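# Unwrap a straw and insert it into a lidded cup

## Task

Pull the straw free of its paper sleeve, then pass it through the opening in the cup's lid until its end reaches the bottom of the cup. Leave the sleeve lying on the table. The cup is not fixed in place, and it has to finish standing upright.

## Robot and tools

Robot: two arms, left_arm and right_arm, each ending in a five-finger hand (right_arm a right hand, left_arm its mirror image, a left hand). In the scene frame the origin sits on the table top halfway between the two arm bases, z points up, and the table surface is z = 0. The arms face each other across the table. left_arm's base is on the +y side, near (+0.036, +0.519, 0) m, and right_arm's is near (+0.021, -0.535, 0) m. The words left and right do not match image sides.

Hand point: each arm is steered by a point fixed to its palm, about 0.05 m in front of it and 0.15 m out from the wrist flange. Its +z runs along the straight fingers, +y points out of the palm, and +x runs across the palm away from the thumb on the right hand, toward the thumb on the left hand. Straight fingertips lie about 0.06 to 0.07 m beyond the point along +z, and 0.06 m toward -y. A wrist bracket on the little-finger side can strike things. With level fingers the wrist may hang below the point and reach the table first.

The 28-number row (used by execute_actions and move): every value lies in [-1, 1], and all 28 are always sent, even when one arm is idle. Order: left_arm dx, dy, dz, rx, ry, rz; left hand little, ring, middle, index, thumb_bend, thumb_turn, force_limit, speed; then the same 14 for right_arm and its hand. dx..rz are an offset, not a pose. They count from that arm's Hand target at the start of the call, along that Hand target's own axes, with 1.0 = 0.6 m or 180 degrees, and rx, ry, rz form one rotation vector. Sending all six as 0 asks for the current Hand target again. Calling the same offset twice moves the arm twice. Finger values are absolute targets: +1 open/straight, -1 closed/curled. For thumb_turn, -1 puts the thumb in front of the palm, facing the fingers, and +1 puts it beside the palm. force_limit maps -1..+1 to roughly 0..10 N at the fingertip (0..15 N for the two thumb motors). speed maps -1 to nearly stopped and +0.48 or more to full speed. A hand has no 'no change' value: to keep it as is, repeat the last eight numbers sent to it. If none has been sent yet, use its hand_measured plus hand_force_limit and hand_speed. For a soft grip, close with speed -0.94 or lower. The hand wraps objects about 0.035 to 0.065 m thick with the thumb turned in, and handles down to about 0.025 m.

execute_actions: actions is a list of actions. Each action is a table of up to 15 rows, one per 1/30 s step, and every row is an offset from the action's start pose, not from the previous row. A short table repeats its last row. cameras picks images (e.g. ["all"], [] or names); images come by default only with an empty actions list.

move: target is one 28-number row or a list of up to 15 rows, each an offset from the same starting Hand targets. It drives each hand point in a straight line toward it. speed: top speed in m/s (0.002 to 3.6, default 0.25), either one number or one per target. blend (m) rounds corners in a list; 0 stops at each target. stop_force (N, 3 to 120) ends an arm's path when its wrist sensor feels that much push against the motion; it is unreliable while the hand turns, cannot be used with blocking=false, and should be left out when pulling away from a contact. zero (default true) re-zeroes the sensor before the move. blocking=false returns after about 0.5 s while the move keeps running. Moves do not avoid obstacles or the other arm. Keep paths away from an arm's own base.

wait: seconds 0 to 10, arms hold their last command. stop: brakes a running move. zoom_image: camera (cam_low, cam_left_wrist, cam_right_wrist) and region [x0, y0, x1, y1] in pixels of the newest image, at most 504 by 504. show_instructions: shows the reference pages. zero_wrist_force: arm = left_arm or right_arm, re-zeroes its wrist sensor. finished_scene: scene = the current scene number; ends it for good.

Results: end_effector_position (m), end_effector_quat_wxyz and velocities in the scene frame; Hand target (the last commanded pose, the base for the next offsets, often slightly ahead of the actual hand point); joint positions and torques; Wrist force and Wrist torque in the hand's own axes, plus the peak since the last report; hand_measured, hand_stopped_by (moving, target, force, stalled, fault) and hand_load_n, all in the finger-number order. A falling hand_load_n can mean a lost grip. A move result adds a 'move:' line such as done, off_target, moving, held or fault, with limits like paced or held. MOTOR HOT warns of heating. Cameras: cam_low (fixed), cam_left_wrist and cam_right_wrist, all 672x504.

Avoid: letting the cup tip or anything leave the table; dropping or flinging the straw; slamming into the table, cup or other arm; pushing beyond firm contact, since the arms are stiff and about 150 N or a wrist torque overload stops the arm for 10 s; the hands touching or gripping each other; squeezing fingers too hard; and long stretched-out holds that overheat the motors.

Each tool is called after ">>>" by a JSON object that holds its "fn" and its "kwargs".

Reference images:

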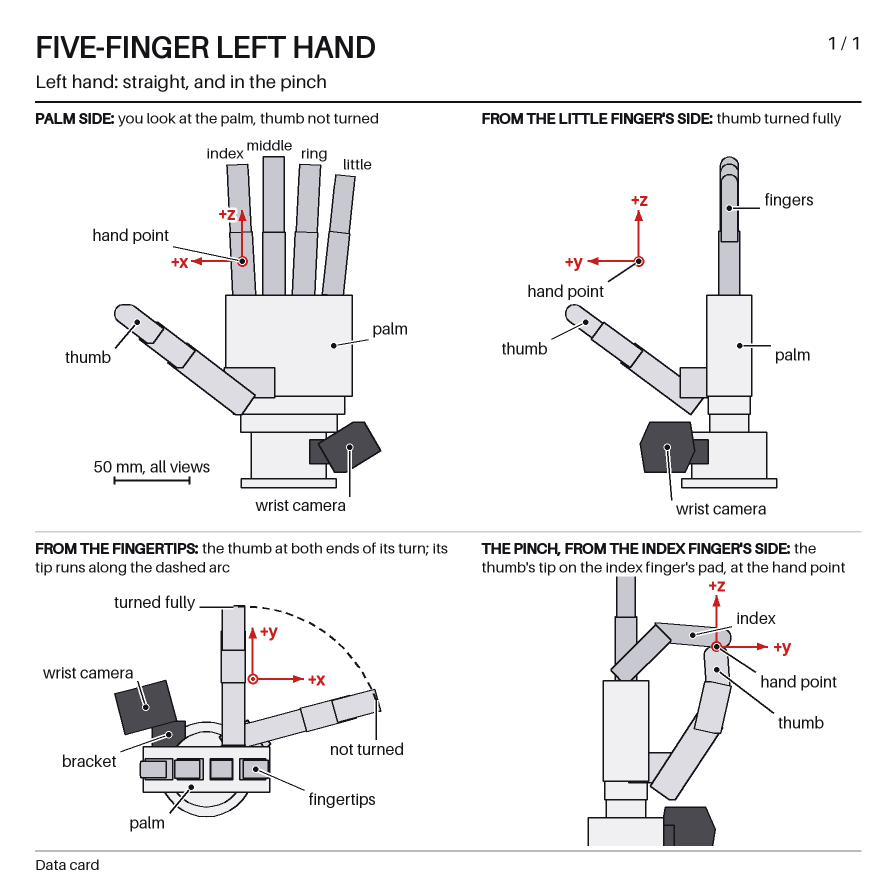

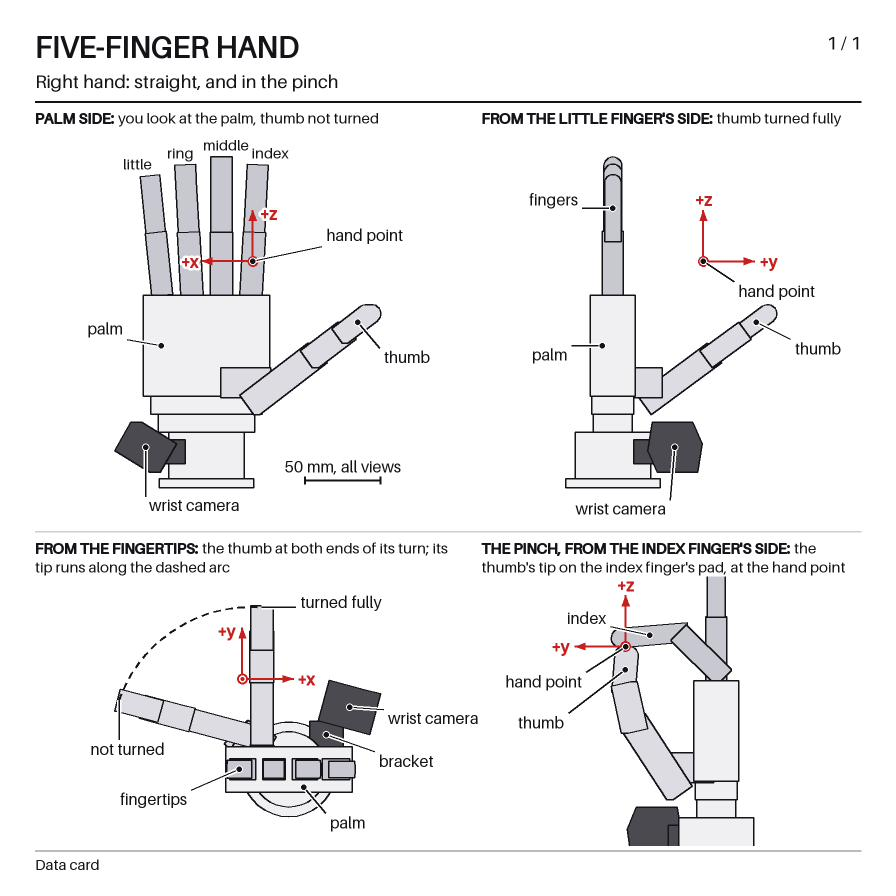

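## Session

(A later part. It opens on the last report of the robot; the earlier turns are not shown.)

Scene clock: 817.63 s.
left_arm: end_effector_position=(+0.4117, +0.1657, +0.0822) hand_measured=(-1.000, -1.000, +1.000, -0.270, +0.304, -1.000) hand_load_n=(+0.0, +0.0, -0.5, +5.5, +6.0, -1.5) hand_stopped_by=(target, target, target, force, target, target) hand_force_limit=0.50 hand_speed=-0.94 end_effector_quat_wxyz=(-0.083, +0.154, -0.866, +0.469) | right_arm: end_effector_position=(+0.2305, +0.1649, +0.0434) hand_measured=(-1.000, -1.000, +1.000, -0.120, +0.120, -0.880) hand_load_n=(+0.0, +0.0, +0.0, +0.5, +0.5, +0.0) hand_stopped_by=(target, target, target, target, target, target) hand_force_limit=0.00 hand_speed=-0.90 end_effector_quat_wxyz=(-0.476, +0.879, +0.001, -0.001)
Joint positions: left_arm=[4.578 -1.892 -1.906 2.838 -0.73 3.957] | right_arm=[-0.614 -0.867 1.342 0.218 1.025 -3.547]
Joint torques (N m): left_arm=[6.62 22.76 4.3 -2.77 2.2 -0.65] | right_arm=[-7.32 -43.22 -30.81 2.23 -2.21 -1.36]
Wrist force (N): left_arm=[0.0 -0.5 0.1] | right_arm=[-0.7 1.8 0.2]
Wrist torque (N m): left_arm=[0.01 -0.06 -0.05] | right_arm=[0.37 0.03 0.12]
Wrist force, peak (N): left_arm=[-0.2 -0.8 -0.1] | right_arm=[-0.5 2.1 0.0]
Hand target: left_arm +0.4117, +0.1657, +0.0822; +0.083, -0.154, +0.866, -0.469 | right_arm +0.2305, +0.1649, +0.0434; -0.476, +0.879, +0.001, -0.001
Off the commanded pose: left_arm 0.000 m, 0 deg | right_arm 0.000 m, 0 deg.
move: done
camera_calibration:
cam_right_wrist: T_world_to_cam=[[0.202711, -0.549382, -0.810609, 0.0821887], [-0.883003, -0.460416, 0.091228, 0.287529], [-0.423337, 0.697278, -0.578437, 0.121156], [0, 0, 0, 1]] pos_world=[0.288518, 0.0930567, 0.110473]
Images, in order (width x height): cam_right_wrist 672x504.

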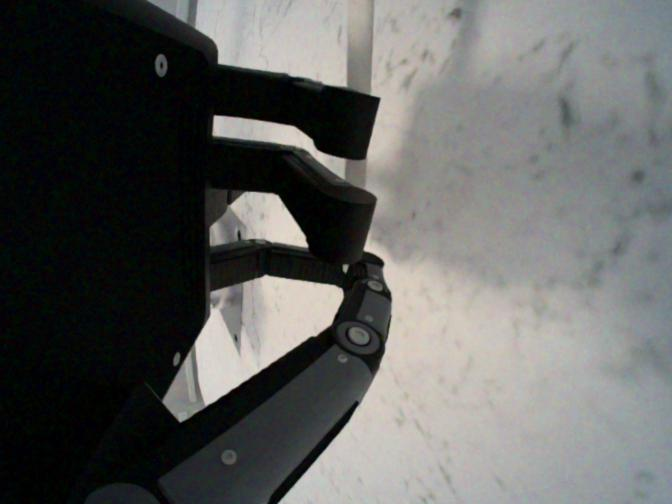

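>>> {"fn": "move", "kwargs": {"target": [0,0,0,0,0,0,-1,-1,1,-0.7,0.30,-1,0.5,-0.94,0,0,0,0,0,0,-1,-1,1,-0.15,-0.3,-0.88,-0.3,-0.94]}}

>>> {"fn": "move", "kwargs": {"target": [0,0,0,0,0,0,-1,-1,1,-0.7,0.30,-1,0.5,-0.94,0,0,0,0,0,0,-1,-1,1,-0.7,-0.31,-0.88,0.8,-0.94], "cameras": ["cam_right_wrist","cam_low"]}}

>>> {"fn": "zoom_image", "kwargs": {"camera": "cam_right_wrist", "region": [320, 180, 480, 320]}}

>>> {"fn": "zoom_image", "kwargs": {"camera": "cam_low", "region": [260, 290, 380, 380]}}

Scene clock: 822.13 s.
left_arm: end_effector_position=(+0.4117, +0.1657, +0.0822) hand_measured=(-1.000, -1.000, +1.000, -0.270, +0.304, -1.000) hand_load_n=(+0.0, +0.0, +0.0, +4.0, +6.5, -2.0) hand_stopped_by=(target, target, target, force, target, target) hand_force_limit=0.50 hand_speed=-0.94 end_effector_quat_wxyz=(-0.083, +0.154, -0.866, +0.469) | right_arm: end_effector_position=(+0.2305, +0.1649, +0.0434) hand_measured=(-1.000, -1.000, +1.000, -0.146, +0.090, -0.880) hand_load_n=(+0.0, +0.0, +0.0, +6.0, +5.0, +1.5) hand_stopped_by=(target, target, target, force, force, target) hand_force_limit=-0.30 hand_speed=-0.94 end_effector_quat_wxyz=(-0.476, +0.879, +0.001, -0.001)
Joint positions: left_arm=[4.578 -1.892 -1.906 2.838 -0.73 3.957] | right_arm=[-0.614 -0.867 1.342 0.218 1.025 -3.547]
Joint torques (N m): left_arm=[6.41 25.13 4.3 -2.3 2.17 -1.16] | right_arm=[-5.83 -42.63 -27.9 1.71 -1.88 -1.35]
Wrist force (N): left_arm=[-1.3 -0.9 -0.1] | right_arm=[-1.4 2.3 -0.1]
Wrist torque (N m): left_arm=[-0.03 0.01 -0.06] | right_arm=[0.41 0.06 0.15]
Wrist force, peak (N): left_arm=[-1.3 -0.9 -0.1] | right_arm=[-1.4 2.7 0.0]
Hand target: left_arm +0.4117, +0.1657, +0.0822; +0.083, -0.154, +0.866, -0.469 | right_arm +0.2305, +0.1649, +0.0434; -0.476, +0.879, +0.001, -0.001
Off the commanded pose: left_arm 0.000 m, 0 deg | right_arm 0.000 m, 0 deg.
move: done

Scene clock: 823.23 s.
left_arm: end_effector_position=(+0.4117, +0.1657, +0.0822) hand_measured=(-1.000, -1.000, +1.000, -0.270, +0.304, -1.000) hand_load_n=(+0.0, +0.0, +0.0, +2.5, +7.0, -2.5) hand_stopped_by=(target, target, target, force, target, target) hand_force_limit=0.50 hand_speed=-0.94 end_effector_quat_wxyz=(-0.083, +0.154, -0.866, +0.469) | right_arm: end_effector_position=(+0.2305, +0.1649, +0.0434) hand_measured=(-1.000, -1.000, +1.000, -0.154, +0.018, -0.880) hand_load_n=(+0.0, +0.0, +0.0, +20.0, +12.5, +6.0) hand_stopped_by=(target, target, target, force, force, target) hand_force_limit=0.80 hand_speed=-0.94 end_effector_quat_wxyz=(-0.476, +0.879, +0.001, -0.001)
Joint positions: left_arm=[4.578 -1.892 -1.906 2.838 -0.73 3.957] | right_arm=[-0.614 -0.867 1.342 0.218 1.025 -3.547]
Joint torques (N m): left_arm=[7.19 26.3 4.25 -2.28 2.21 -1.43] | right_arm=[-4.97 -42.21 -29.31 1.62 -2.12 -1.25]
Wrist force (N): left_arm=[-2.0 0.0 -0.5] | right_arm=[-2.2 3.0 -1.2]
Wrist torque (N m): left_arm=[0.02 -0.02 -0.05] | right_arm=[0.51 0.26 0.19]
Wrist force, peak (N): left_arm=[-2.2 -0.5 -0.4] | right_arm=[-2.2 3.2 -1.0]
Hand target: left_arm +0.4117, +0.1657, +0.0822; +0.083, -0.154, +0.866, -0.469 | right_arm +0.2305, +0.1649, +0.0434; -0.476, +0.879, +0.001, -0.001
Off the commanded pose: left_arm 0.000 m, 0 deg | right_arm 0.000 m, 0 deg.
move: done
camera_calibration:
cam_right_wrist: T_world_to_cam=[[0.202711, -0.549382, -0.810609, 0.0821887], [-0.883003, -0.460416, 0.091228, 0.287529], [-0.423337, 0.697278, -0.578437, 0.121156], [0, 0, 0, 1]] pos_world=[0.288518, 0.0930567, 0.110473]
Images, in order (width x height): cam_low 672x504, cam_right_wrist 672x504.

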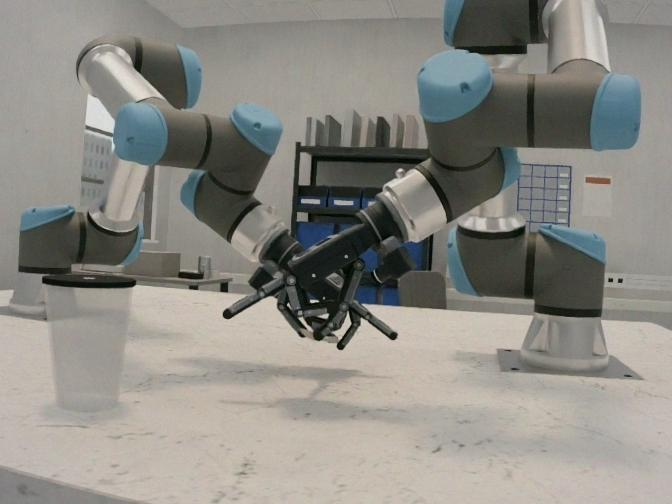

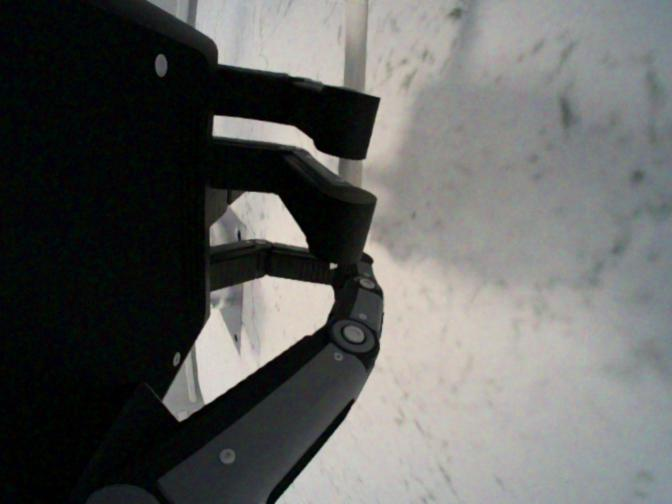

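Scaled by 3.150 from the camera's 672x504 image, which has a finer 960x720 frame.

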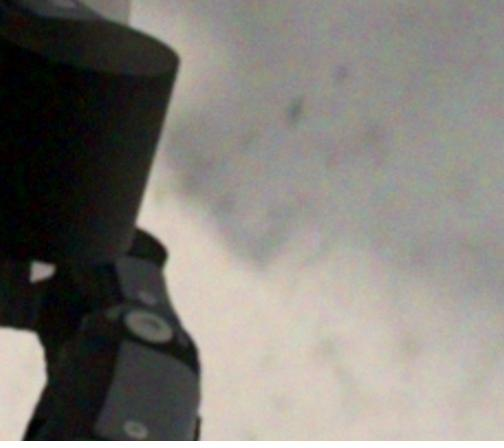

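Scaled by 4.200 from the camera's 672x504 image, which has a finer 960x720 frame.

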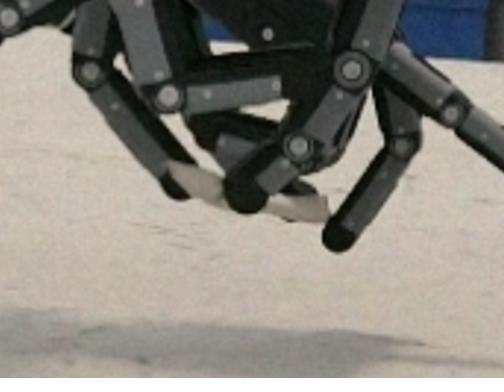

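>>> {"fn": "move", "kwargs": {"target": [-0.0235,-0.0046,0.0071,0,0,0,-1,-1,1,-0.7,0.30,-1,0.5,-0.94,0,0,0,0,0,0,-1,-1,1,-0.7,-0.31,-0.88,0.8,-0.94], "speed": 0.01, "cameras": ["cam_right_wrist","cam_low"]}}

>>> {"fn": "zoom_image", "kwargs": {"camera": "cam_low", "region": [260, 290, 380, 380]}}

>>> {"fn": "zoom_image", "kwargs": {"camera": "cam_right_wrist", "region": [320, 140, 480, 300]}}

Scene clock: 828.37 s.
left_arm: end_effector_position=(+0.4268, +0.1657, +0.0822) hand_measured=(-1.000, -1.000, +1.000, -0.270, +0.304, -1.000) hand_load_n=(+0.0, +0.5, +0.0, +4.5, +6.0, -0.5) hand_stopped_by=(target, target, target, force, target, target) hand_force_limit=0.50 hand_speed=-0.94 end_effector_quat_wxyz=(-0.083, +0.154, -0.866, +0.469) | right_arm: end_effector_position=(+0.2305, +0.1650, +0.0434) hand_measured=(-1.000, -1.000, +1.000, -0.154, +0.018, -0.880) hand_load_n=(+0.0, +0.0, +0.0, +18.0, +4.5, -2.5) hand_stopped_by=(target, target, target, force, force, target) hand_force_limit=0.80 hand_speed=-0.94 end_effector_quat_wxyz=(-0.476, +0.879, +0.001, -0.001)
Joint positions: left_arm=[4.583 -1.921 -1.865 2.821 -0.727 3.964] | right_arm=[-0.614 -0.867 1.342 0.218 1.025 -3.547]
Joint torques (N m): left_arm=[5.36 33.45 11.79 -2.3 2.73 1.35] | right_arm=[10.07 -46.42 -14.93 1.05 -1.73 -0.2]
Wrist force (N): left_arm=[0.7 0.8 -0.5] | right_arm=[0.4 2.3 -0.5]
Wrist torque (N m): left_arm=[0.06 -0.05 -0.11] | right_arm=[0.47 0.18 0.16]
Wrist force, peak (N): left_arm=[11.4 4.2 -2.4] | right_arm=[12.7 -0.8 -1.9]
Hand target: left_arm +0.4267, +0.1657, +0.0822; +0.083, -0.154, +0.866, -0.469 | right_arm +0.2305, +0.1649, +0.0434; -0.476, +0.879, +0.001, -0.001
Off the commanded pose: left_arm 0.000 m, 0 deg | right_arm 0.000 m, 0 deg.
move: done
camera_calibration:
cam_right_wrist: T_world_to_cam=[[0.202711, -0.549382, -0.810609, 0.0821887], [-0.883003, -0.460416, 0.091228, 0.287529], [-0.423337, 0.697278, -0.578437, 0.121156], [0, 0, 0, 1]] pos_world=[0.288518, 0.0930567, 0.110473]
Images, in order (width x height): cam_low 672x504, cam_right_wrist 672x504.

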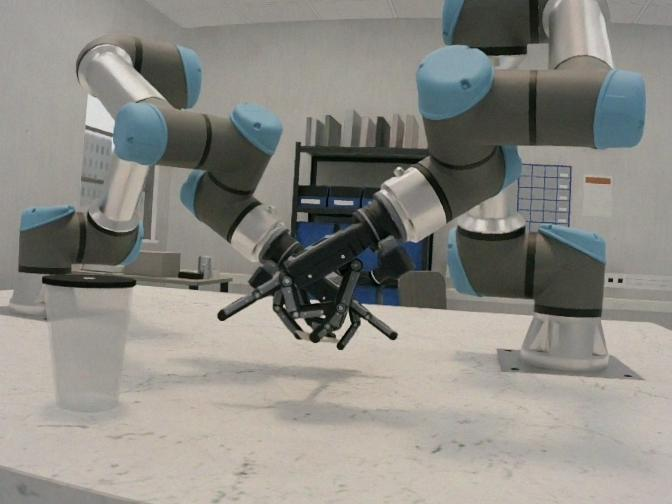

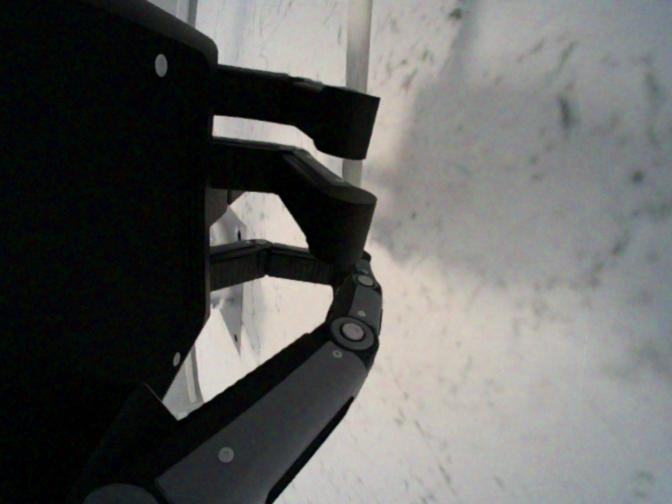

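Scaled by 4.200 from the camera's 672x504 image, which has a finer 960x720 frame.

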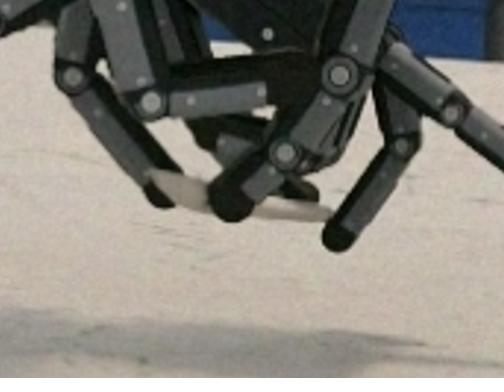

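Scaled by 3.150 from the camera's 672x504 image, which has a finer 960x720 frame.

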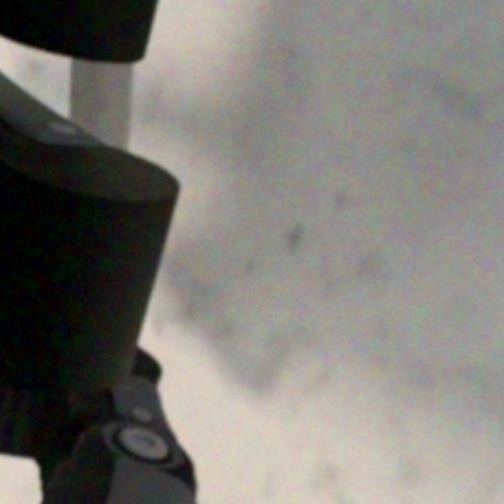

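>>> {"fn": "move", "kwargs": {"target": [-0.047,-0.0092,0.0142,0,0,0,-1,-1,1,-0.7,0.30,-1,0.5,-0.94,0,0,0,0,0,0,-1,-1,1,-0.7,-0.31,-0.88,0.8,-0.94], "speed": 0.01, "cameras": ["cam_right_wrist","cam_low"]}}

>>> {"fn": "zoom_image", "kwargs": {"camera": "cam_right_wrist", "region": [280, 0, 440, 300]}}

>>> {"fn": "zoom_image", "kwargs": {"camera": "cam_low", "region": [260, 290, 380, 380]}}

Scene clock: 836.30 s.
left_arm: end_effector_position=(+0.4568, +0.1659, +0.0822) hand_measured=(-1.000, -1.000, +1.000, -0.270, +0.304, -1.000) hand_load_n=(+0.5, +0.0, +0.0, +4.0, +5.0, -0.5) hand_stopped_by=(target, target, target, force, target, target) hand_force_limit=0.50 hand_speed=-0.94 end_effector_quat_wxyz=(-0.083, +0.154, -0.866, +0.469) | right_arm: end_effector_position=(+0.2305, +0.1649, +0.0434) hand_measured=(-1.000, -1.000, +1.000, -0.154, +0.018, -0.880) hand_load_n=(+0.0, +0.0, +0.0, +17.0, +4.0, -3.0) hand_stopped_by=(target, target, target, force, force, target) hand_force_limit=0.80 hand_speed=-0.94 end_effector_quat_wxyz=(-0.476, +0.879, +0.001, -0.001)
Joint positions: left_arm=[4.592 -1.979 -1.78 2.786 -0.722 3.975] | right_arm=[-0.614 -0.867 1.342 0.218 1.025 -3.547]
Joint torques (N m): left_arm=[6.06 36.93 10.59 -2.17 2.9 1.52] | right_arm=[8 -47.56 -4.48 1.98 -0.87 1.86]
Wrist force (N): left_arm=[0.9 0.6 -0.5] | right_arm=[0.3 2.1 -0.5]
Wrist torque (N m): left_arm=[0.05 -0.07 -0.10] | right_arm=[0.44 0.17 0.15]
Wrist force, peak (N): left_arm=[1.1 0.9 -0.6] | right_arm=[0.5 2.2 -0.6]
Hand target: left_arm +0.4566, +0.1659, +0.0822; +0.083, -0.154, +0.866, -0.469 | right_arm +0.2305, +0.1649, +0.0434; -0.476, +0.879, +0.001, -0.001
Off the commanded pose: left_arm 0.000 m, 0 deg | right_arm 0.000 m, 0 deg.
move: done
camera_calibration:
cam_right_wrist: T_world_to_cam=[[0.202711, -0.549382, -0.810609, 0.0821887], [-0.883003, -0.460416, 0.091228, 0.287529], [-0.423337, 0.697278, -0.578437, 0.121156], [0, 0, 0, 1]] pos_world=[0.288518, 0.0930567, 0.110473]
Images, in order (width x height): cam_low 672x504, cam_right_wrist 672x504.

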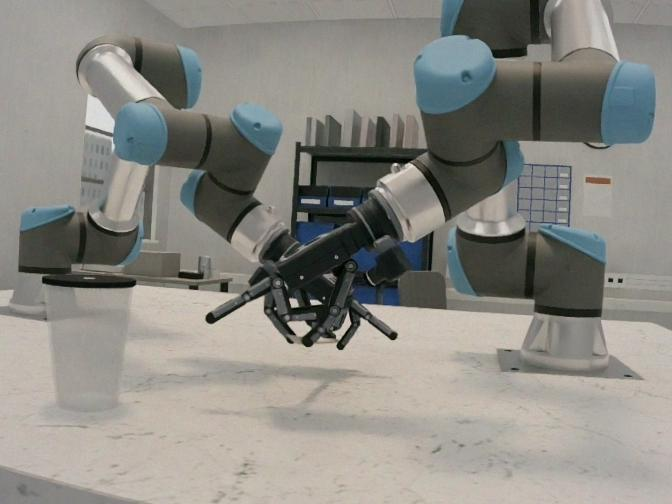

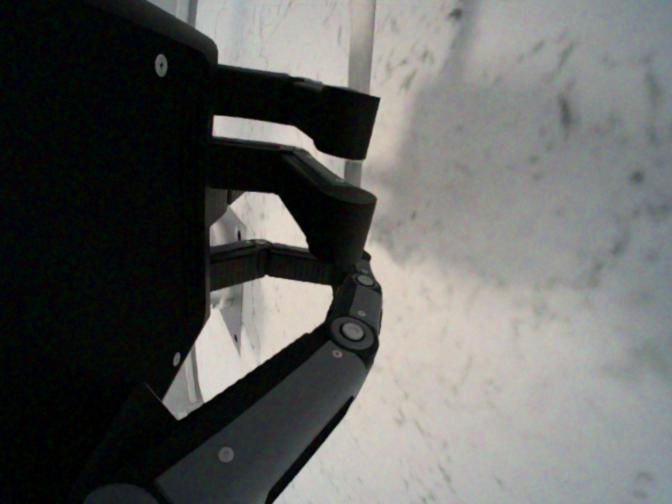

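Scaled by 1.680 from the camera's 672x504 image, which has a finer 960x720 frame.

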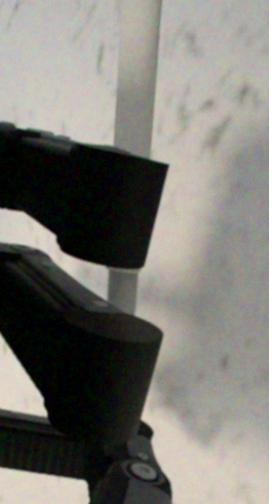

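Scaled by 4.200 from the camera's 672x504 image, which has a finer 960x720 frame.

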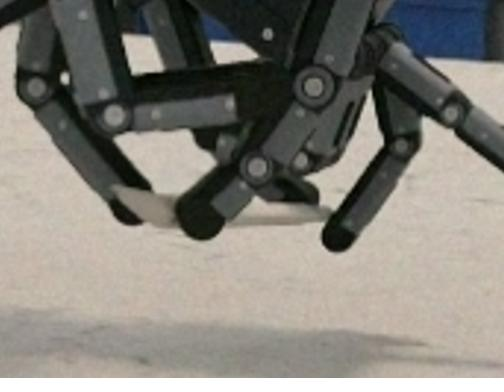

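>>> {"fn": "move", "kwargs": {"target": [-0.083,-0.0163,0.0252,0,0,0,-1,-1,1,-0.7,0.30,-1,0.5,-0.94,-0.217,0,0,0,0,0,-1,-1,1,-0.7,-0.31,-0.88,0.8,-0.94], "speed": 0.03, "cameras": ["cam_right_wrist","cam_low","cam_left_wrist"]}}

>>> {"fn": "zoom_image", "kwargs": {"camera": "cam_low", "region": [230, 240, 430, 390]}}

Scene clock: 844.90 s.
left_arm: end_effector_position=(+0.5097, +0.1661, +0.0821) hand_measured=(-1.000, -1.000, +1.000, -0.270, +0.304, -1.000) hand_load_n=(+0.0, +0.0, +0.0, +4.5, +4.0, -2.0) hand_stopped_by=(target, target, target, force, target, target) hand_force_limit=0.50 hand_speed=-0.94 end_effector_quat_wxyz=(-0.083, +0.154, -0.866, +0.469) | right_arm: end_effector_position=(+0.1002, +0.1646, +0.0436) hand_measured=(-1.000, -1.000, +1.000, -0.154, +0.016, -0.880) hand_load_n=(+0.0, +0.0, +0.0, +11.0, +2.5, -3.5) hand_stopped_by=(target, target, target, force, force, target) hand_force_limit=0.80 hand_speed=-0.94 end_effector_quat_wxyz=(-0.476, +0.879, +0.001, -0.001) end_effector_velocity=(+0.002, +0.000, +0.000) end_effector_angular_velocity=(+0.001, -0.003, +0.002)
Joint positions: left_arm=[4.605 -2.082 -1.621 2.718 -0.715 3.992] | right_arm=[-0.409 -0.971 1.513 0.088 1.187 -3.406]
Joint velocities: left_arm=[within noise] | right_arm=[-0.003 0.001 0 -0.001 -0.003 -0.005]
Joint torques (N m): left_arm=[6.04 44.9 6.31 -1.25 2.85 1.35] | right_arm=[-5.7 -39.5 -23.01 1.64 -2.25 -1.33]
Wrist force (N): left_arm=[0.6 -0.3 -0.4] | right_arm=[-0.6 1.8 0.3]
Wrist torque (N m): left_arm=[0.04 -0.12 -0.06] | right_arm=[0.44 0.08 0.10]
Wrist force, peak (N): left_arm=[1.2 0.5 -0.8] | right_arm=[0.0 2.3 -0.4]
Hand target: left_arm +0.5096, +0.1661, +0.0821; +0.083, -0.154, +0.866, -0.469 | right_arm +0.1003, +0.1647, +0.0436; -0.476, +0.879, +0.001, -0.001
Off the commanded pose: left_arm 0.000 m, 0 deg | right_arm 0.000 m, 0 deg.
move: done
camera_calibration:
cam_left_wrist: T_world_to_cam=[[-0.0362402, -0.575126, 0.817262, 0.0480499], [-0.987596, 0.145637, 0.0586944, 0.486748], [-0.15278, -0.804997, -0.57327, 0.372351], [0, 0, 0, 1]] pos_world=[0.539339, 0.256488, 0.145619]
cam_right_wrist: T_world_to_cam=[[0.202546, -0.549362, -0.810664, 0.10863], [-0.883082, -0.460258, 0.0912622, 0.172312], [-0.42325, 0.697398, -0.578356, 0.0662862], [0, 0, 0, 1]] pos_world=[0.158219, 0.0927569, 0.110674]

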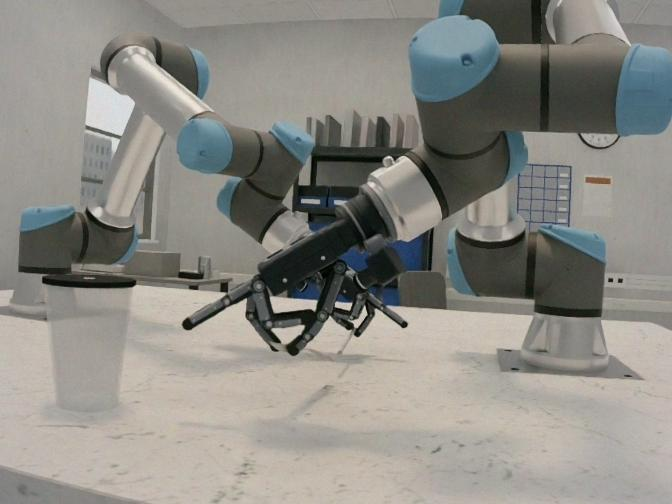

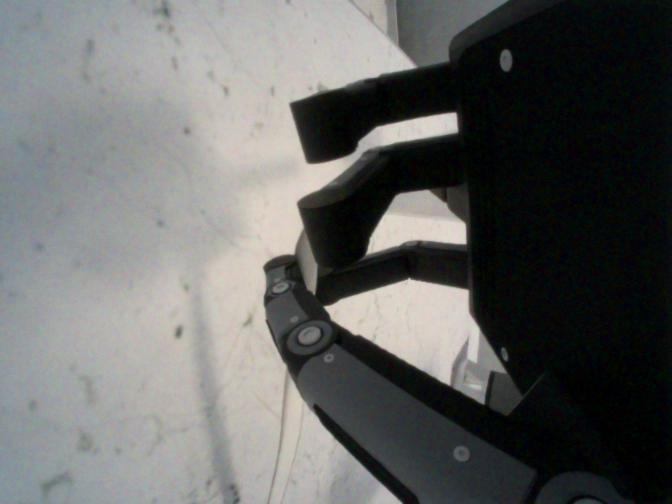

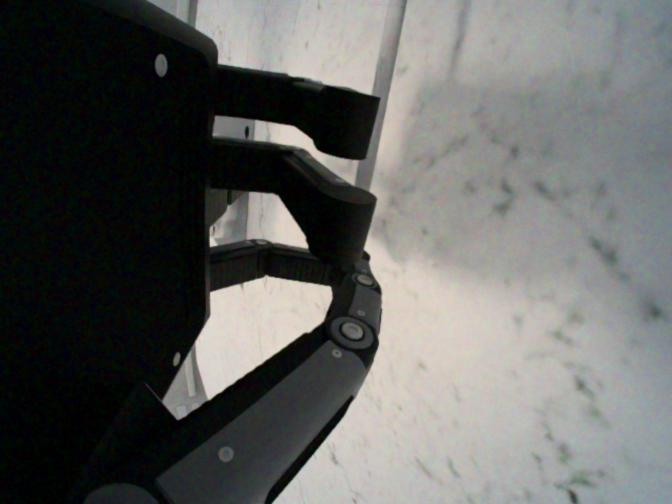

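Scaled by 2.520 from the camera's 672x504 image, which has a finer 960x720 frame.

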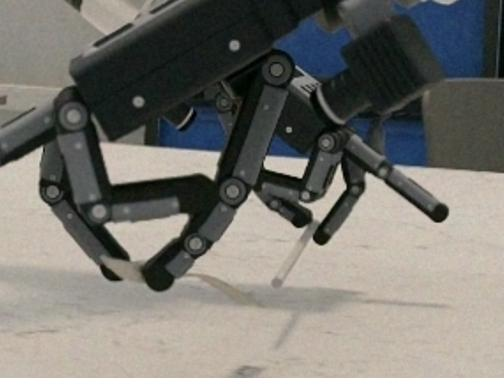

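>>> {"fn": "move", "kwargs": {"target": [0,0.0797,0.0518,0,0,0,-1,-1,1,-0.7,0.30,-1,0.5,-0.94,0,-0.4335,-0.2816,0,0,0,-1,-1,1,-0.7,-0.31,-0.88,0.8,-0.94], "speed": 0.07}}

>>> {"fn": "move", "kwargs": {"target": [0,0.028,0.0182,0,0,0,-1,-1,1,-0.7,0.30,-1,0.5,-0.94,0,0,0,0,0,0,-1,-1,1,-0.7,-0.31,-0.88,0.8,-0.94], "speed": 0.015, "stop_force": 3, "cameras": ["cam_low","cam_left_wrist","cam_right_wrist"]}}

Scene clock: 854.73 s.
left_arm: end_effector_position=(+0.5095, +0.1662, +0.0250) hand_measured=(-1.000, -1.000, +1.000, -0.270, +0.304, -1.000) hand_load_n=(+0.0, +0.0, +0.0, +4.5, +4.0, -1.5) hand_stopped_by=(target, target, target, force, target, target) hand_force_limit=0.50 hand_speed=-0.94 end_effector_quat_wxyz=(-0.083, +0.154, -0.866, +0.469) | right_arm: end_effector_position=(+0.1007, +0.1652, +0.3537) hand_measured=(-1.000, -1.000, +1.000, -0.154, +0.016, -0.880) hand_load_n=(+0.0, +0.0, +0.0, +10.5, +2.0, -3.0) hand_stopped_by=(target, target, target, force, force, target) hand_force_limit=0.80 hand_speed=-0.94 end_effector_quat_wxyz=(-0.476, +0.879, +0.001, -0.001)
Joint positions: left_arm=[4.605 -2.161 -1.667 2.842 -0.715 3.992] | right_arm=[-0.41 -1.1 0.895 0.835 1.187 -3.407]
Joint torques (N m): left_arm=[8.05 46.3 13.37 -3.53 2.9 1.33] | right_arm=[-2.99 -50.36 -17.27 0.55 -0.95 -1.38]
Wrist force (N): left_arm=[0.2 -0.1 -0.2] | right_arm=[-0.7 2.0 0.3]
Wrist torque (N m): left_arm=[0.07 -0.04 -0.09] | right_arm=[0.44 0.05 0.15]
Wrist force, peak (N): left_arm=[0.6 -0.3 -0.4] | right_arm=[-0.7 2.7 0.5]
Hand target: left_arm +0.5096, +0.1662, +0.0250; +0.083, -0.154, +0.866, -0.469 | right_arm +0.1007, +0.1652, +0.3538; -0.476, +0.879, +0.001, -0.001
Off the commanded pose: left_arm 0.000 m, 0 deg | right_arm 0.000 m, 0 deg.
move: done

Scene clock: 856.70 s.
left_arm: end_effector_position=(+0.5096, +0.1662, +0.0124) hand_measured=(-1.000, -1.000, +1.000, -0.270, +0.304, -1.000) hand_load_n=(+0.0, +0.5, +0.0, +4.0, +3.5, -1.5) hand_stopped_by=(target, target, target, force, target, target) hand_force_limit=0.50 hand_speed=-0.94 end_effector_quat_wxyz=(-0.083, +0.154, -0.866, +0.469) | right_arm: end_effector_position=(+0.1007, +0.1652, +0.3538) hand_measured=(-1.000, -1.000, +1.000, -0.154, +0.016, -0.880) hand_load_n=(+0.0, +0.0, +0.0, +11.0, +2.0, -3.5) hand_stopped_by=(target, target, target, force, force, target) hand_force_limit=0.80 hand_speed=-0.94 end_effector_quat_wxyz=(-0.476, +0.879, +0.001, -0.001)
Joint positions: left_arm=[4.605 -2.18 -1.674 2.869 -0.715 3.992] | right_arm=[-0.41 -1.1 0.895 0.835 1.187 -3.407]
Joint torques (N m): left_arm=[-5.11 44.72 26.37 -3.43 -1.44 1.3] | right_arm=[6.45 -48.67 -31.51 1.89 1.03 1.19]
Wrist force (N): left_arm=[0.3 -1.3 -2.0] | right_arm=[-0.8 2.0 0.4]
Wrist torque (N m): left_arm=[0.05 -0.06 -0.09] | right_arm=[0.44 0.06 0.13]
Wrist force, peak (N): left_arm=[0.8 -8.3 -12.1] | right_arm=[-0.8 2.3 0.4]
Hand target: left_arm +0.5095, +0.1662, +0.0124; +0.083, -0.154, +0.866, -0.469 (not the last commanded pose) | right_arm +0.1007, +0.1652, +0.3538; -0.476, +0.879, +0.001, -0.001
Off the commanded pose: left_arm 0.007 m, 0 deg | right_arm 0.000 m, 0 deg.
move: contact (left_arm)
camera_calibration:
cam_left_wrist: T_world_to_cam=[[-0.0363207, -0.575114, 0.817267, 0.105022], [-0.987593, 0.145684, 0.0586279, 0.490612], [-0.15278, -0.804997, -0.57327, 0.332502], [0, 0, 0, 1]] pos_world=[0.539139, 0.256588, 0.076019]
cam_right_wrist: T_world_to_cam=[[0.202711, -0.549382, -0.810609, 0.360279], [-0.883003, -0.460416, 0.091228, 0.144736], [-0.423337, 0.697278, -0.578437, 0.245545], [0, 0, 0, 1]] pos_world=[0.158718, 0.0933567, 0.420873]

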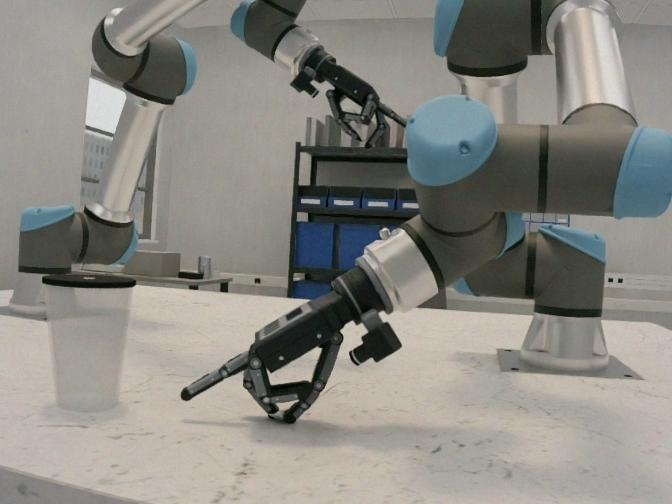

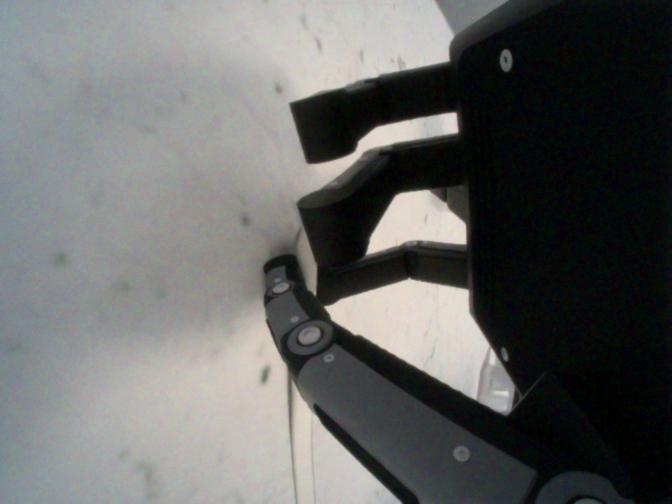

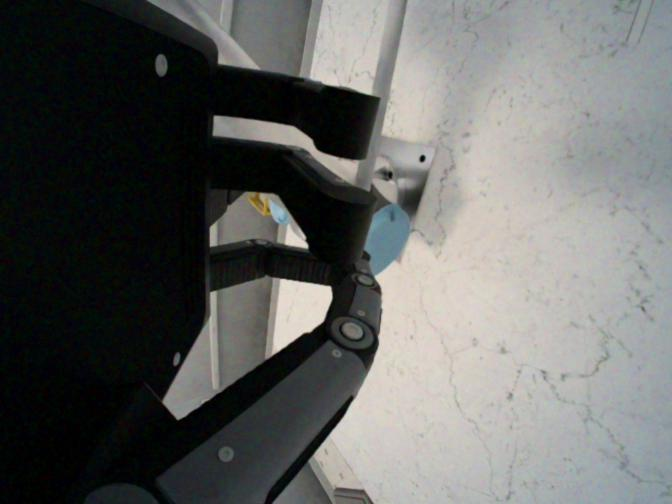

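>>> {"fn": "move", "kwargs": {"target": [0,0,0,0,0,0,-1,-1,1,-0.05,0.55,-1,0.5,-0.6,0,0,0,0,0,0,-1,-1,1,-0.7,-0.31,-0.88,0.8,-0.94]}}

>>> {"fn": "move", "kwargs": {"target": [[0,-0.042,-0.0273,0,0,0,-1,-1,1,-0.05,0.55,-1,0.5,-0.6,0,0,0,0,0,0.5,-1,-1,1,-0.7,-0.31,-0.88,0.8,-0.94],[0,-0.21,-0.1365,0,0,0,-1,-1,1,-0.05,0.55,-1,0.5,-0.6,0,0,0,0,0,0.5,-1,-1,1,-0.7,-0.31,-0.88,0.8,-0.94]], "speed": 0.2, "blend": 0.01, "cameras": ["all"]}}

Scene clock: 876.67 s.
left_arm: end_effector_position=(+0.5096, +0.1662, +0.0126) hand_measured=(-1.000, -1.000, +1.000, -0.196, +0.376, -1.000) hand_load_n=(+0.5, +0.0, +0.0, -13.0, -18.5, -1.5) hand_stopped_by=(target, target, target, stalled, moving, target) hand_force_limit=0.50 hand_speed=-0.60 end_effector_quat_wxyz=(-0.083, +0.154, -0.866, +0.469) | right_arm: end_effector_position=(+0.1007, +0.1652, +0.3538) hand_measured=(-1.000, -1.000, +1.000, -0.154, +0.016, -0.880) hand_load_n=(+0.0, +0.0, +0.0, +11.0, +2.0, -3.5) hand_stopped_by=(target, target, target, force, force, target) hand_force_limit=0.80 hand_speed=-0.94 end_effector_quat_wxyz=(-0.476, +0.879, +0.001, -0.001)
Joint positions: left_arm=[4.605 -2.18 -1.674 2.869 -0.715 3.992] | right_arm=[-0.41 -1.1 0.895 0.835 1.187 -3.407]
Joint torques (N m): left_arm=[-5.8 17.16 8.16 -0.65 -1.93 0.38] | right_arm=[7.98 -49.32 -32.09 1.88 1.09 1.3]
Wrist force (N): left_arm=[0.5 -27.2 -15.5] | right_arm=[-0.8 1.8 0.3]
Wrist torque (N m): left_arm=[-0.17 -0.14 0.15] | right_arm=[0.41 0.08 0.13]
Wrist force, peak (N): left_arm=[0.4 -27.8 -16.1] | right_arm=[-0.9 2.2 0.5]
Hand target: left_arm +0.5095, +0.1662, +0.0124; +0.083, -0.154, +0.866, -0.469 | right_arm +0.1007, +0.1652, +0.3538; -0.476, +0.879, +0.001, -0.001
Off the commanded pose: left_arm 0.000 m, 0 deg | right_arm 0.000 m, 0 deg.
move: done

Scene clock: 881.70 s.
left_arm: end_effector_position=(+0.5096, +0.1660, +0.1626) hand_measured=(-1.000, -1.000, +1.000, -0.196, +0.550, -1.000) hand_load_n=(+0.0, +0.0, +0.0, +0.0, +0.0, +0.0) hand_stopped_by=(target, target, target, stalled, target, target) hand_force_limit=0.50 hand_speed=-0.60 end_effector_quat_wxyz=(-0.083, +0.154, -0.866, +0.469) | right_arm: end_effector_position=(+0.1007, +0.1652, +0.3538) hand_measured=(-1.000, -1.000, +1.000, -0.154, +0.016, -0.880) hand_load_n=(+0.0, +0.0, +0.0, +11.0, +2.0, -3.5) hand_stopped_by=(target, target, target, force, force, target) hand_force_limit=0.80 hand_speed=-0.94 end_effector_quat_wxyz=(+0.336, -0.622, +0.621, +0.338)
Joint positions: left_arm=[4.605 -1.997 -1.523 2.534 -0.715 3.991] | right_arm=[-0.51 -1.223 1.271 0.61 1.106 -1.902]
Joint torques (N m): left_arm=[7.22 42.34 19.04 -3.84 0.22 0.03] | right_arm=[4.19 -29.74 -32.21 2.21 -1.62 2.03]
Wrist force (N): left_arm=[0.2 0.1 -0.3] | right_arm=[-0.2 0.3 0.4]
Wrist torque (N m): left_arm=[0.11 -0.06 -0.07] | right_arm=[0.27 0.15 0.00]
Wrist force, peak (N): left_arm=[0.2 -27.7 -15.8] | right_arm=[-0.7 2.3 0.3]
Hand target: left_arm +0.5097, +0.1660, +0.1627; +0.083, -0.154, +0.866, -0.469 | right_arm +0.1007, +0.1652, +0.3538; -0.336, +0.622, -0.621, -0.338
Off the commanded pose: left_arm 0.000 m, 0 deg | right_arm 0.000 m, 0 deg.
move: done
camera_calibration:
cam_left_wrist: T_world_to_cam=[[-0.0363777, -0.575105, 0.81727, -0.0177913], [-0.98759, 0.145717, 0.0585809, 0.481956], [-0.15278, -0.804997, -0.573269, 0.418323], [0, 0, 0, 1]] pos_world=[0.53924, 0.256288, 0.226119]
cam_right_wrist: T_world_to_cam=[[-0.97904, -0.127827, -0.15856, 0.178885], [-0.173897, 0.119378, 0.977501, -0.33599], [-0.106023, 0.984586, -0.139104, 0.0107063], [0, 0, 0, 1]] pos_world=[0.117843, 0.0524348, 0.358284]

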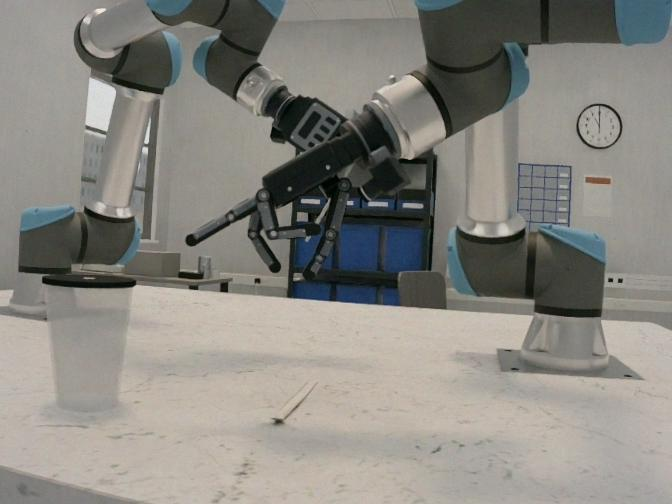

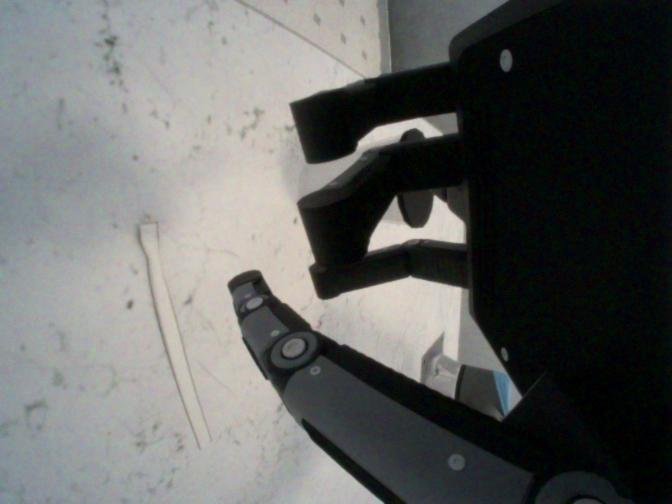

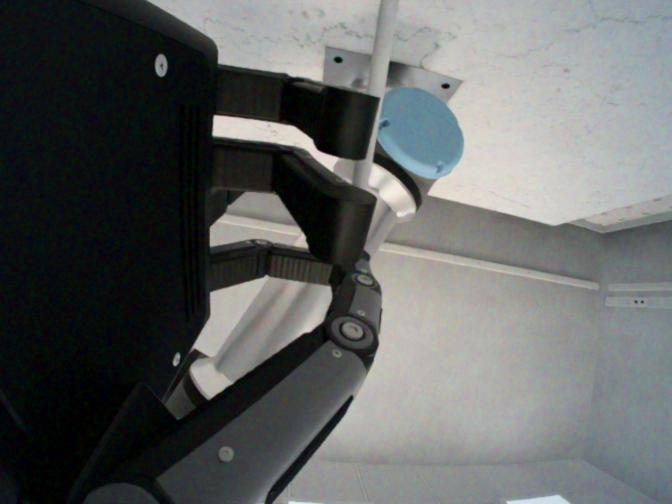

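>>> {"fn": "move", "kwargs": {"target": [-0.114,0.059,-0.336,0,0,0,-1,-1,1,-0.05,0.55,-1,0.5,-0.6,0.1216,-0.583,-0.279,0,-0.133,0,-1,-1,1,-0.7,-0.31,-0.88,0.8,-0.94], "speed": 0.15, "cameras": ["cam_low","cam_right_wrist"]}}

>>> {"fn": "zoom_image", "kwargs": {"camera": "cam_low", "region": [20, 20, 320, 320]}}

Scene clock: 893.47 s.
left_arm: end_effector_position=(+0.5093, +0.3662, +0.2432) hand_measured=(-1.000, -1.000, +1.000, -0.196, +0.550, -1.000) hand_load_n=(+0.0, +0.0, +0.0, +0.0, +0.0, +0.0) hand_stopped_by=(target, target, target, stalled, target, target) hand_force_limit=0.50 hand_speed=-0.60 end_effector_quat_wxyz=(-0.083, +0.154, -0.866, +0.469) | right_arm: end_effector_position=(+0.4509, -0.0141, +0.3836) hand_measured=(-1.000, -1.000, +1.000, -0.154, +0.016, -0.880) hand_load_n=(+0.0, +0.0, +0.0, +11.0, +2.0, -3.5) hand_stopped_by=(target, target, target, force, force, target) hand_force_limit=0.80 hand_speed=-0.94 end_effector_quat_wxyz=(+0.458, -0.539, +0.538, +0.459)
Joint positions: left_arm=[5.061 -1.935 -1.546 1.897 -0.578 4.727] | right_arm=[-1.259 -1.059 1.202 0.42 0.303 -2.112]
Joint torques (N m): left_arm=[4.68 26.09 11.03 -3.71 1.4 1.38] | right_arm=[-4.47 -38.5 -15.71 2.52 -1.5 -1.42]
Wrist force (N): left_arm=[0.0 0.1 -0.2] | right_arm=[0.4 -0.3 0.3]
Wrist torque (N m): left_arm=[0.10 -0.01 -0.04] | right_arm=[0.09 0.05 -0.10]
Wrist force, peak (N): left_arm=[0.0 0.5 -1.2] | right_arm=[-0.9 1.9 0.8]
Hand target: left_arm +0.5092, +0.3663, +0.2432; +0.083, -0.154, +0.866, -0.469 | right_arm +0.4509, -0.0142, +0.3836; -0.458, +0.539, -0.538, -0.459
Off the commanded pose: left_arm 0.000 m, 0 deg | right_arm 0.000 m, 0 deg.
move: done
camera_calibration:
cam_right_wrist: T_world_to_cam=[[-0.979228, -0.0521467, -0.195941, 0.519021], [-0.173193, -0.287384, 0.942027, -0.275264], [-0.105434, 0.956395, 0.272383, 0.0699783], [0, 0, 0, 1]] pos_world=[0.467944, -0.118968, 0.341942]
Images, in order (width x height): cam_low 672x504, cam_right_wrist 672x504.

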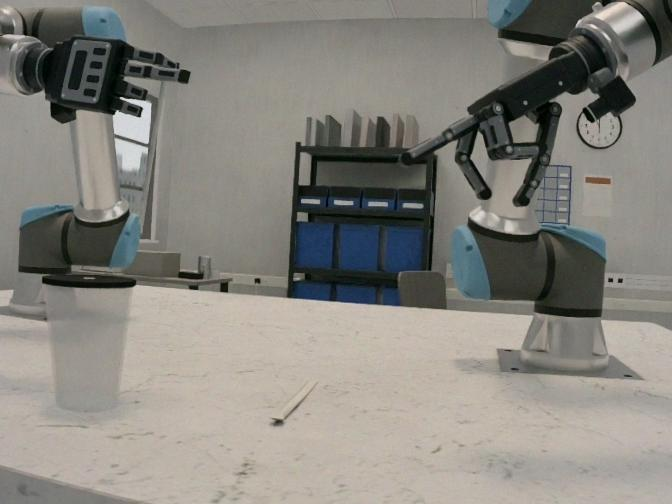

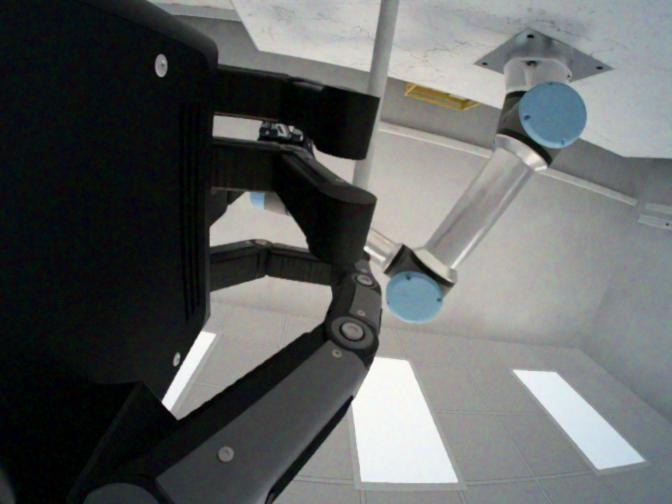

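Scaled by 1.680 from the camera's 672x504 image, which has a finer 960x720 frame.

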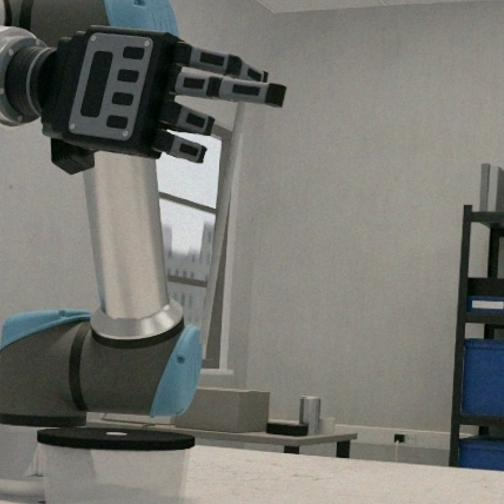

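>>> {"fn": "zoom_image", "kwargs": {"camera": "cam_low", "region": [80, 40, 210, 260]}}

>>> {"fn": "zoom_image", "kwargs": {"camera": "cam_right_wrist", "region": [300, 0, 460, 320]}}

Scaled by 2.291 from the camera's 672x504 image, which has a finer 960x720 frame.

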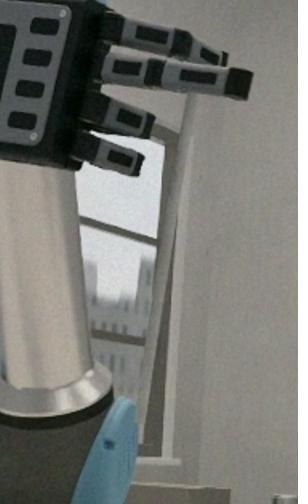

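Scaled by 1.575 from the camera's 672x504 image, which has a finer 960x720 frame.

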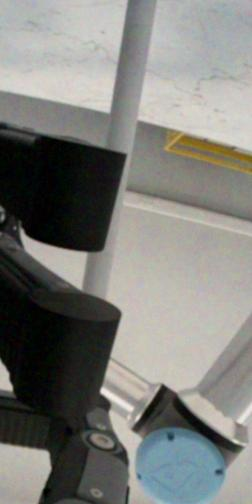

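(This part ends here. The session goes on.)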